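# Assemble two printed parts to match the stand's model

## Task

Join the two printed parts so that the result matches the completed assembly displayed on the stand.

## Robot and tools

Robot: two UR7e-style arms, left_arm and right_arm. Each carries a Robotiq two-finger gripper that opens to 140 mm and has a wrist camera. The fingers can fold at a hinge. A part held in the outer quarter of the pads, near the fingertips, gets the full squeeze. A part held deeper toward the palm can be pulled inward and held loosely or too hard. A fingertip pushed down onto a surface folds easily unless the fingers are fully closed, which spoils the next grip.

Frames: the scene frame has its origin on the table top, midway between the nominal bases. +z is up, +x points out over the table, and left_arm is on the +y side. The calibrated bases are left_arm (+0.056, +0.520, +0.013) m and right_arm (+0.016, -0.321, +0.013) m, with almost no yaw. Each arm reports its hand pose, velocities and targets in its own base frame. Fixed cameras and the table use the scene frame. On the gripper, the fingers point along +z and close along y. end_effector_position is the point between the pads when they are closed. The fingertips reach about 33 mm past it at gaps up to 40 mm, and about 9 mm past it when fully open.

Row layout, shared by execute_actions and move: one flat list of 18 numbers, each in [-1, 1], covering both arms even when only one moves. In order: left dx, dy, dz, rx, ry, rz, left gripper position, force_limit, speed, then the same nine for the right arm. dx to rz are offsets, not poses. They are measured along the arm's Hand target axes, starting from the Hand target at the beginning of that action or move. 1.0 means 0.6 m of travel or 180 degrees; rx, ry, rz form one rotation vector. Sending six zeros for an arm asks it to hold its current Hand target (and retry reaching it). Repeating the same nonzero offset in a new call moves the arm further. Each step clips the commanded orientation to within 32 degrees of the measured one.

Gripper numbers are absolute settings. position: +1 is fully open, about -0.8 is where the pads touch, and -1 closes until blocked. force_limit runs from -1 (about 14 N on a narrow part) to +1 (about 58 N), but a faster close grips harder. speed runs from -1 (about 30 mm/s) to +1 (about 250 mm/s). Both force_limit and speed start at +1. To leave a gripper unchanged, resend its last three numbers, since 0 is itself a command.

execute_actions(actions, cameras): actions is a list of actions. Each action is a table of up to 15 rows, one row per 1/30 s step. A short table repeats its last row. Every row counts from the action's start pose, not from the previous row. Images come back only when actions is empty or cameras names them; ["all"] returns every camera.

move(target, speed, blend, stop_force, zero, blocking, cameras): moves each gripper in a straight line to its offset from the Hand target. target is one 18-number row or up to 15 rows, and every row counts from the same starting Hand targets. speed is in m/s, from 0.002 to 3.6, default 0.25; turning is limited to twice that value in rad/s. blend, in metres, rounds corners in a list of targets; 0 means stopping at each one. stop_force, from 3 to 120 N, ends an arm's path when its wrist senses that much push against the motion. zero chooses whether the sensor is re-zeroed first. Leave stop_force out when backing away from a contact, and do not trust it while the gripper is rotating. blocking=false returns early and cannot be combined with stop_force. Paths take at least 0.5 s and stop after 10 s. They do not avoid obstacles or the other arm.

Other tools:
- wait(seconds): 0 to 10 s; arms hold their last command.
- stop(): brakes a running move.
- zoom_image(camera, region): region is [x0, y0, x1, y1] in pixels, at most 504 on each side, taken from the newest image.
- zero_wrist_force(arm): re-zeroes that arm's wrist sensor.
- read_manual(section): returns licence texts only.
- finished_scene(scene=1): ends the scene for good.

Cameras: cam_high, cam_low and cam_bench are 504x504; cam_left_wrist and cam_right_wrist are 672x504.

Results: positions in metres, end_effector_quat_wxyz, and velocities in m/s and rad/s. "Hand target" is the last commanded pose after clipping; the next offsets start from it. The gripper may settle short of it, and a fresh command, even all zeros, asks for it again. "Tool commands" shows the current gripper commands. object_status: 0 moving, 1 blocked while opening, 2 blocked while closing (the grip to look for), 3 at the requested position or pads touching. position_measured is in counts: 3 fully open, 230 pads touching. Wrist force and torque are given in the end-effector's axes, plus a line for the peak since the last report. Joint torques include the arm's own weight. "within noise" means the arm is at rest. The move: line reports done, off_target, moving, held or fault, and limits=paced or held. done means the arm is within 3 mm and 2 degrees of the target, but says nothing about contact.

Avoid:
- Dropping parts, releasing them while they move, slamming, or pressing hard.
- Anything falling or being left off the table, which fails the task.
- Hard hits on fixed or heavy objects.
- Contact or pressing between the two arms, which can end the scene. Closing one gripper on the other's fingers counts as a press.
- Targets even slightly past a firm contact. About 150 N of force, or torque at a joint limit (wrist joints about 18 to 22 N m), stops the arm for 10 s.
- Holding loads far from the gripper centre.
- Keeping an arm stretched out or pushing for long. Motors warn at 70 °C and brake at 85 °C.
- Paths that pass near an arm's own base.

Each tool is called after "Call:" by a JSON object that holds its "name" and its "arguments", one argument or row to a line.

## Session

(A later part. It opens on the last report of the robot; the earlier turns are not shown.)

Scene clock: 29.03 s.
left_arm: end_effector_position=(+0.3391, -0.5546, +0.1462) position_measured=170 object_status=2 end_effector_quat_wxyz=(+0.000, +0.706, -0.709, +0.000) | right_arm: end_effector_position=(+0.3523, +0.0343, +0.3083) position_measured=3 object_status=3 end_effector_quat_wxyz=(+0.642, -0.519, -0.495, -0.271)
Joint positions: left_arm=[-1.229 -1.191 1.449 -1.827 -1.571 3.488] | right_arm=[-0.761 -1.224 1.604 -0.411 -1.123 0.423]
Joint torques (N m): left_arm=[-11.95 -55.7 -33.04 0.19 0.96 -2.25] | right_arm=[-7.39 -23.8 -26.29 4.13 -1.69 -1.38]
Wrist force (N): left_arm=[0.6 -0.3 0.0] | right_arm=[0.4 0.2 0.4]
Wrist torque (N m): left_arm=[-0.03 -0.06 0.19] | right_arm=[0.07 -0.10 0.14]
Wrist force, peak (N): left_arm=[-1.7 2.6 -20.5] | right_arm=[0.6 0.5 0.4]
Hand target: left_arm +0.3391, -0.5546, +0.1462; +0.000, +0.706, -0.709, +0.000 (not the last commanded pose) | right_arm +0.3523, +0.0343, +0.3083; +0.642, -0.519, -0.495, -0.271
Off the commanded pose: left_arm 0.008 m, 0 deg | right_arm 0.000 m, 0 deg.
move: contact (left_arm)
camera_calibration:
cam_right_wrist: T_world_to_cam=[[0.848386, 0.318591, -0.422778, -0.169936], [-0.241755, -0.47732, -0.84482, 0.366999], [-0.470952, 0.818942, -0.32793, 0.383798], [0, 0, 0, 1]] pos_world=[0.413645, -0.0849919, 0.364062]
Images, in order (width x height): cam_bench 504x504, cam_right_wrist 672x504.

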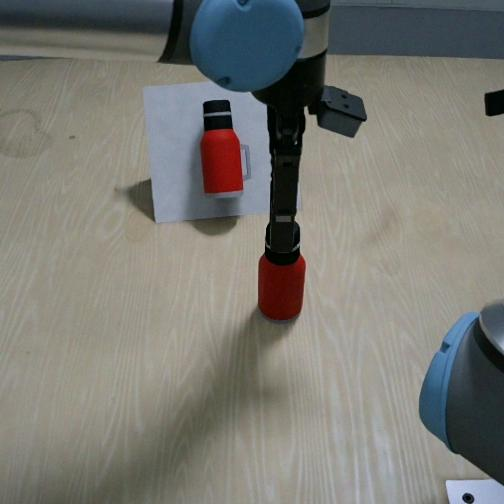

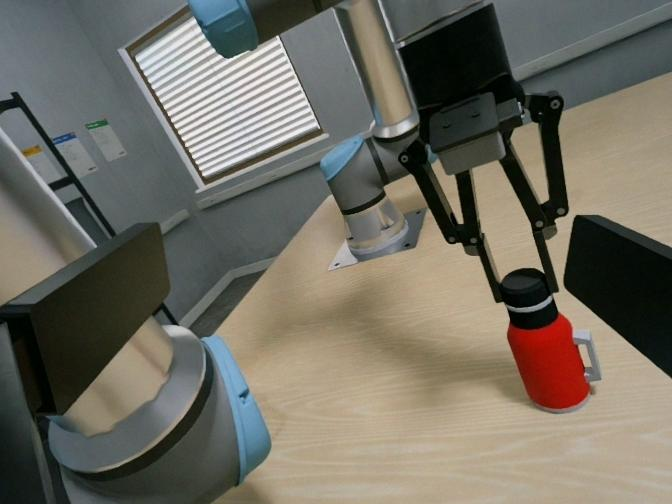

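Call:
{"name": "move", "arguments": {
  "target": [0,0,0.02,0,0,0,-1,-0.4,-1, 0,0,0,0,0,0,1,1,1],
  "speed": 0.01,
  "stop_force": 20,
  "cameras": ["cam_bench","cam_right_wrist","cam_left_wrist"]
}}

Call:
{"name": "zoom_image", "arguments": {
  "camera": "cam_bench",
  "region": [220, 170, 350, 330]
}}

Call:
{"name": "zoom_image", "arguments": {
  "camera": "cam_right_wrist",
  "region": [470, 200, 620, 430]
}}

Scene clock: 31.37 s.
left_arm: end_effector_position=(+0.3391, -0.5547, +0.1456) position_measured=170 object_status=2 end_effector_quat_wxyz=(+0.000, +0.706, -0.709, +0.000) | right_arm: end_effector_position=(+0.3523, +0.0343, +0.3083) position_measured=3 object_status=3 end_effector_quat_wxyz=(+0.642, -0.519, -0.495, -0.271)
Joint positions: left_arm=[-1.229 -1.191 1.45 -1.829 -1.571 3.488] | right_arm=[-0.761 -1.224 1.604 -0.411 -1.123 0.423]
Joint torques (N m): left_arm=[-12.27 -42.68 -26.25 1.13 0.82 -2.04] | right_arm=[-7.6 -24.79 -26.54 3.99 -1.42 -1.36]
Wrist force (N): left_arm=[-2.2 1.4 -18.5] | right_arm=[0.5 0.1 0.1]
Wrist torque (N m): left_arm=[-0.09 0.03 0.20] | right_arm=[0.05 -0.11 0.14]
Wrist force, peak (N): left_arm=[-3.5 2.0 -27.1] | right_arm=[0.6 0.4 0.4]
Hand target: left_arm +0.3391, -0.5547, +0.1456; +0.000, +0.706, -0.709, +0.000 (not the last commanded pose) | right_arm +0.3523, +0.0343, +0.3083; +0.642, -0.519, -0.495, -0.271
Off the commanded pose: left_arm 0.011 m, 0 deg | right_arm 0.000 m, 0 deg.
move: contact (left_arm)
camera_calibration:
cam_left_wrist: T_world_to_cam=[[-0.999891, -0.00198574, 0.0146238, 0.342606], [0.00326259, 0.936646, 0.350262, 0.472288], [-0.0143929, 0.350271, -0.936538, 0.477602], [0, 0, 0, 1]] pos_world=[0.347902, -0.608976, 0.276857]
cam_right_wrist: T_world_to_cam=[[0.848386, 0.318591, -0.422778, -0.169936], [-0.241755, -0.47732, -0.84482, 0.366999], [-0.470952, 0.818942, -0.32793, 0.383798], [0, 0, 0, 1]] pos_world=[0.413645, -0.0849919, 0.364062]
Images, in order (width x height): cam_bench 504x504, cam_left_wrist 672x504, cam_right_wrist 672x504.

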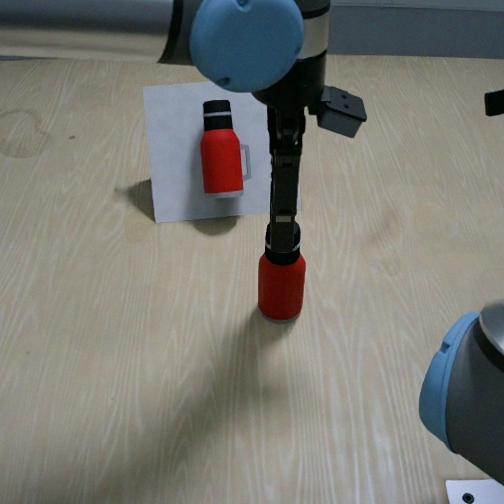

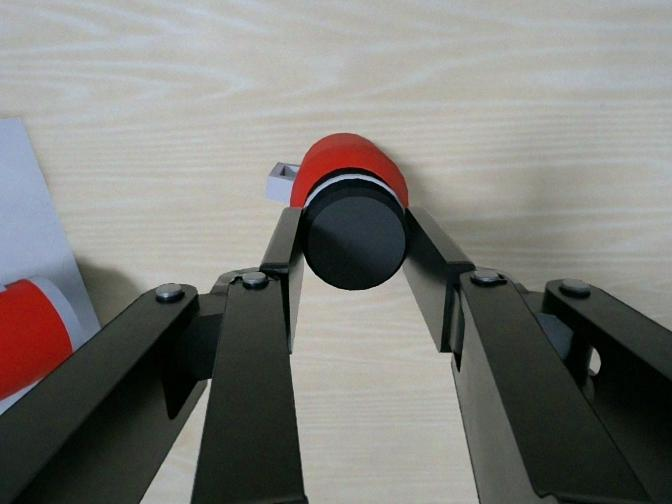

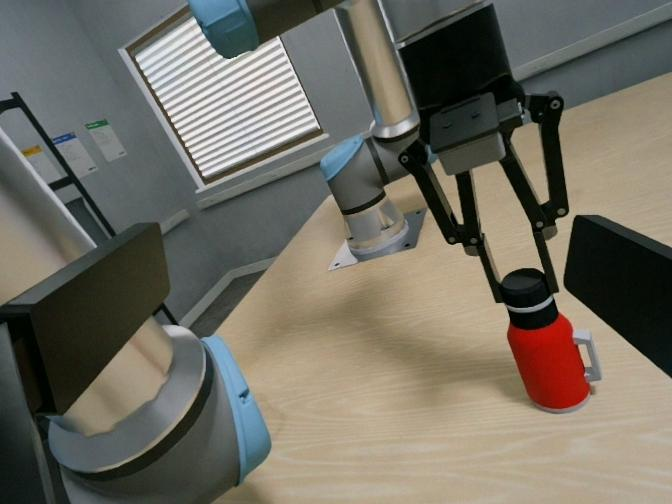

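Scaled by 3.150 from the camera's 504x504 image, which has a finer 720x720 frame.

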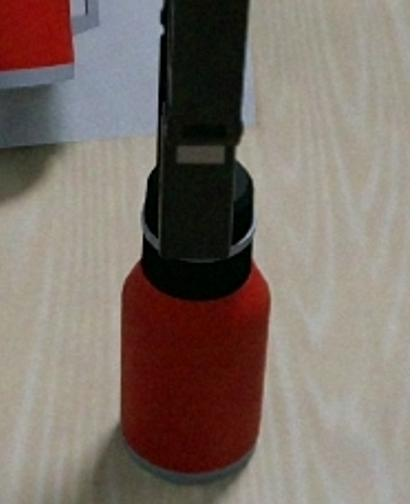

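Scaled by 2.191 from the camera's 672x504 image, which has a finer 960x720 frame.

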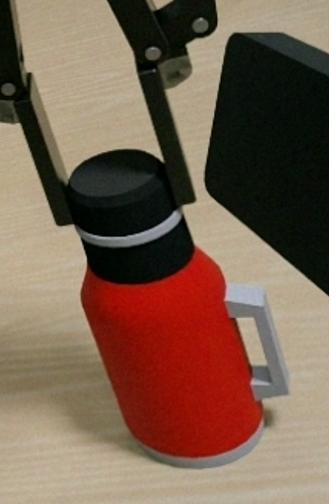

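Call:
{"name": "move", "arguments": {
  "target": [
    [0,0,0,0,0,0,0.1,-0.4,-1, 0,0,0,0,0,0,1,1,1],
    [0,0,-0.15,0,0,0,0.1,-0.4,-1, 0,0,0,0,0,0,1,1,1]
  ],
  "speed": 0.15,
  "cameras": ["cam_bench","cam_right_wrist","cam_left_wrist","cam_high"]
}}

Call:
{"name": "zoom_image", "arguments": {
  "camera": "cam_bench",
  "region": [220, 170, 350, 330]
}}

Call:
{"name": "zoom_image", "arguments": {
  "camera": "cam_right_wrist",
  "region": [470, 200, 620, 430]
}}

Call:
{"name": "zoom_image", "arguments": {
  "camera": "cam_left_wrist",
  "region": [240, 120, 480, 330]
}}

Scene clock: 35.40 s.
left_arm: end_effector_position=(+0.3391, -0.5547, +0.2354) position_measured=117 object_status=3 end_effector_quat_wxyz=(+0.000, +0.706, -0.709, +0.000) | right_arm: end_effector_position=(+0.3523, +0.0343, +0.3083) position_measured=3 object_status=3 end_effector_quat_wxyz=(+0.642, -0.519, -0.495, -0.271)
Joint positions: left_arm=[-1.229 -1.223 1.263 -1.61 -1.571 3.488] | right_arm=[-0.761 -1.224 1.604 -0.411 -1.123 0.423]
Joint torques (N m): left_arm=[-4.65 -33.16 -32.4 -0.03 -1.51 -0.92] | right_arm=[-6.87 -23.94 -26.45 4.15 -1.42 -1.2]
Wrist force (N): left_arm=[0.6 -0.4 0.2] | right_arm=[0.3 0.1 0.3]
Wrist torque (N m): left_arm=[-0.03 -0.04 0.19] | right_arm=[0.05 -0.08 0.14]
Wrist force, peak (N): left_arm=[-2.2 1.5 -18.6] | right_arm=[0.6 0.2 0.6]
Hand target: left_arm +0.3391, -0.5547, +0.2356; +0.000, +0.706, -0.709, +0.000 | right_arm +0.3523, +0.0343, +0.3083; +0.642, -0.519, -0.495, -0.271
Off the commanded pose: left_arm 0.000 m, 0 deg | right_arm 0.000 m, 0 deg.
move: done
camera_calibration:
cam_left_wrist: T_world_to_cam=[[-0.999893, -0.00195077, 0.0145303, 0.341248], [0.00326123, 0.936679, 0.350174, 0.440853], [-0.0142933, 0.350183, -0.936572, 0.56172], [0, 0, 0, 1]] pos_world=[0.347802, -0.608977, 0.366757]
cam_right_wrist: T_world_to_cam=[[0.848386, 0.318591, -0.422778, -0.169936], [-0.241755, -0.47732, -0.84482, 0.366999], [-0.470952, 0.818942, -0.32793, 0.383798], [0, 0, 0, 1]] pos_world=[0.413645, -0.0849919, 0.364062]
Images, in order (width x height): cam_high 504x504, cam_bench 504x504, cam_left_wrist 672x504, cam_right_wrist 672x504.

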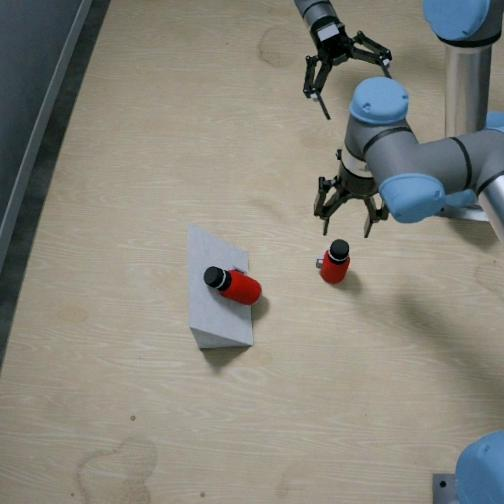

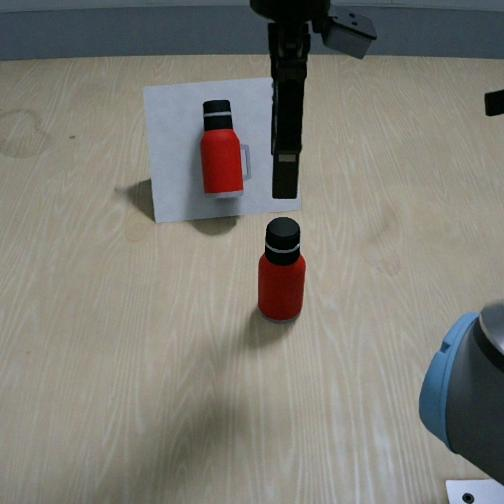

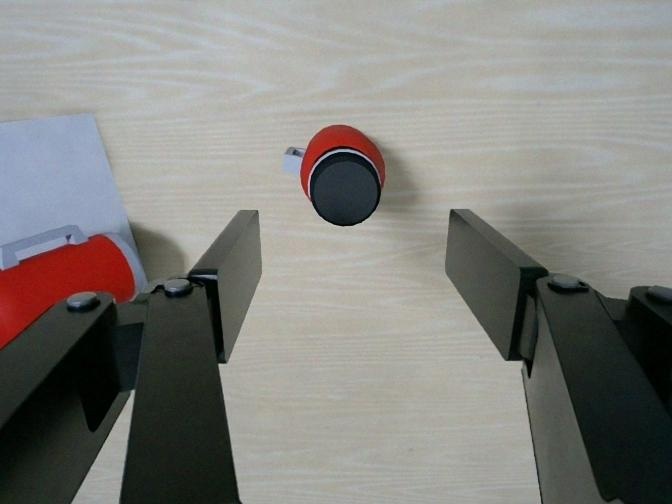

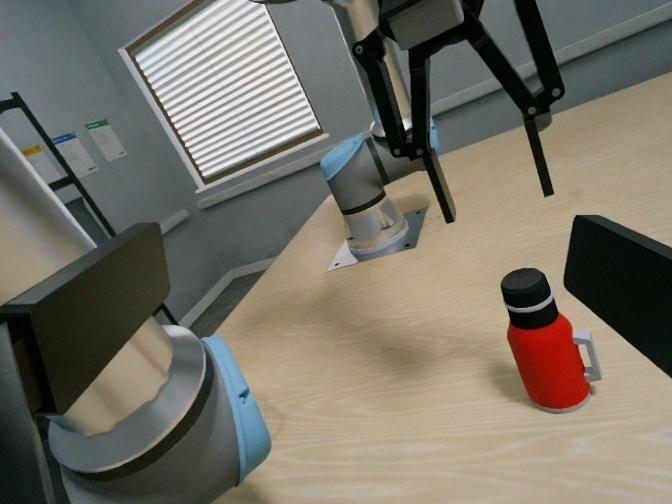

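Scaled by 3.150 from the camera's 504x504 image, which has a finer 720x720 frame.

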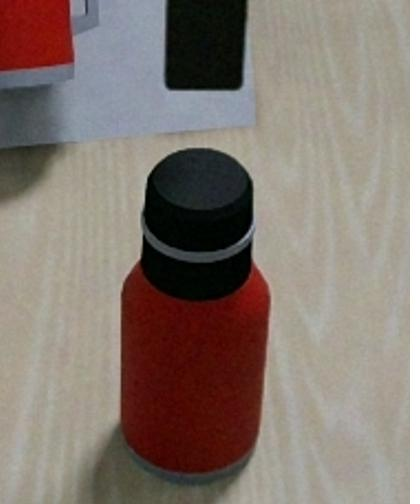

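Scaled by 2.191 from the camera's 672x504 image, which has a finer 960x720 frame.

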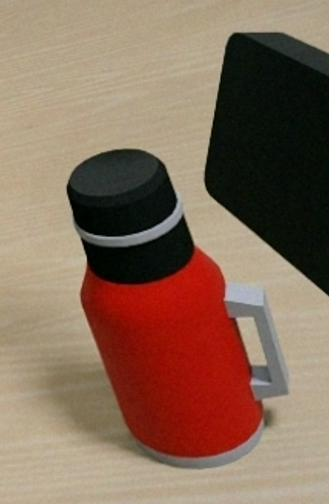

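Scaled by 2.100 from the camera's 672x504 image, which has a finer 960x720 frame.

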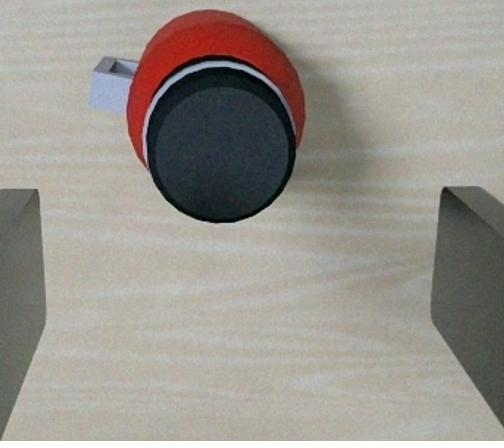

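Call:
{"name": "finished_scene", "arguments": {

}}

The scene is finished: the task was done.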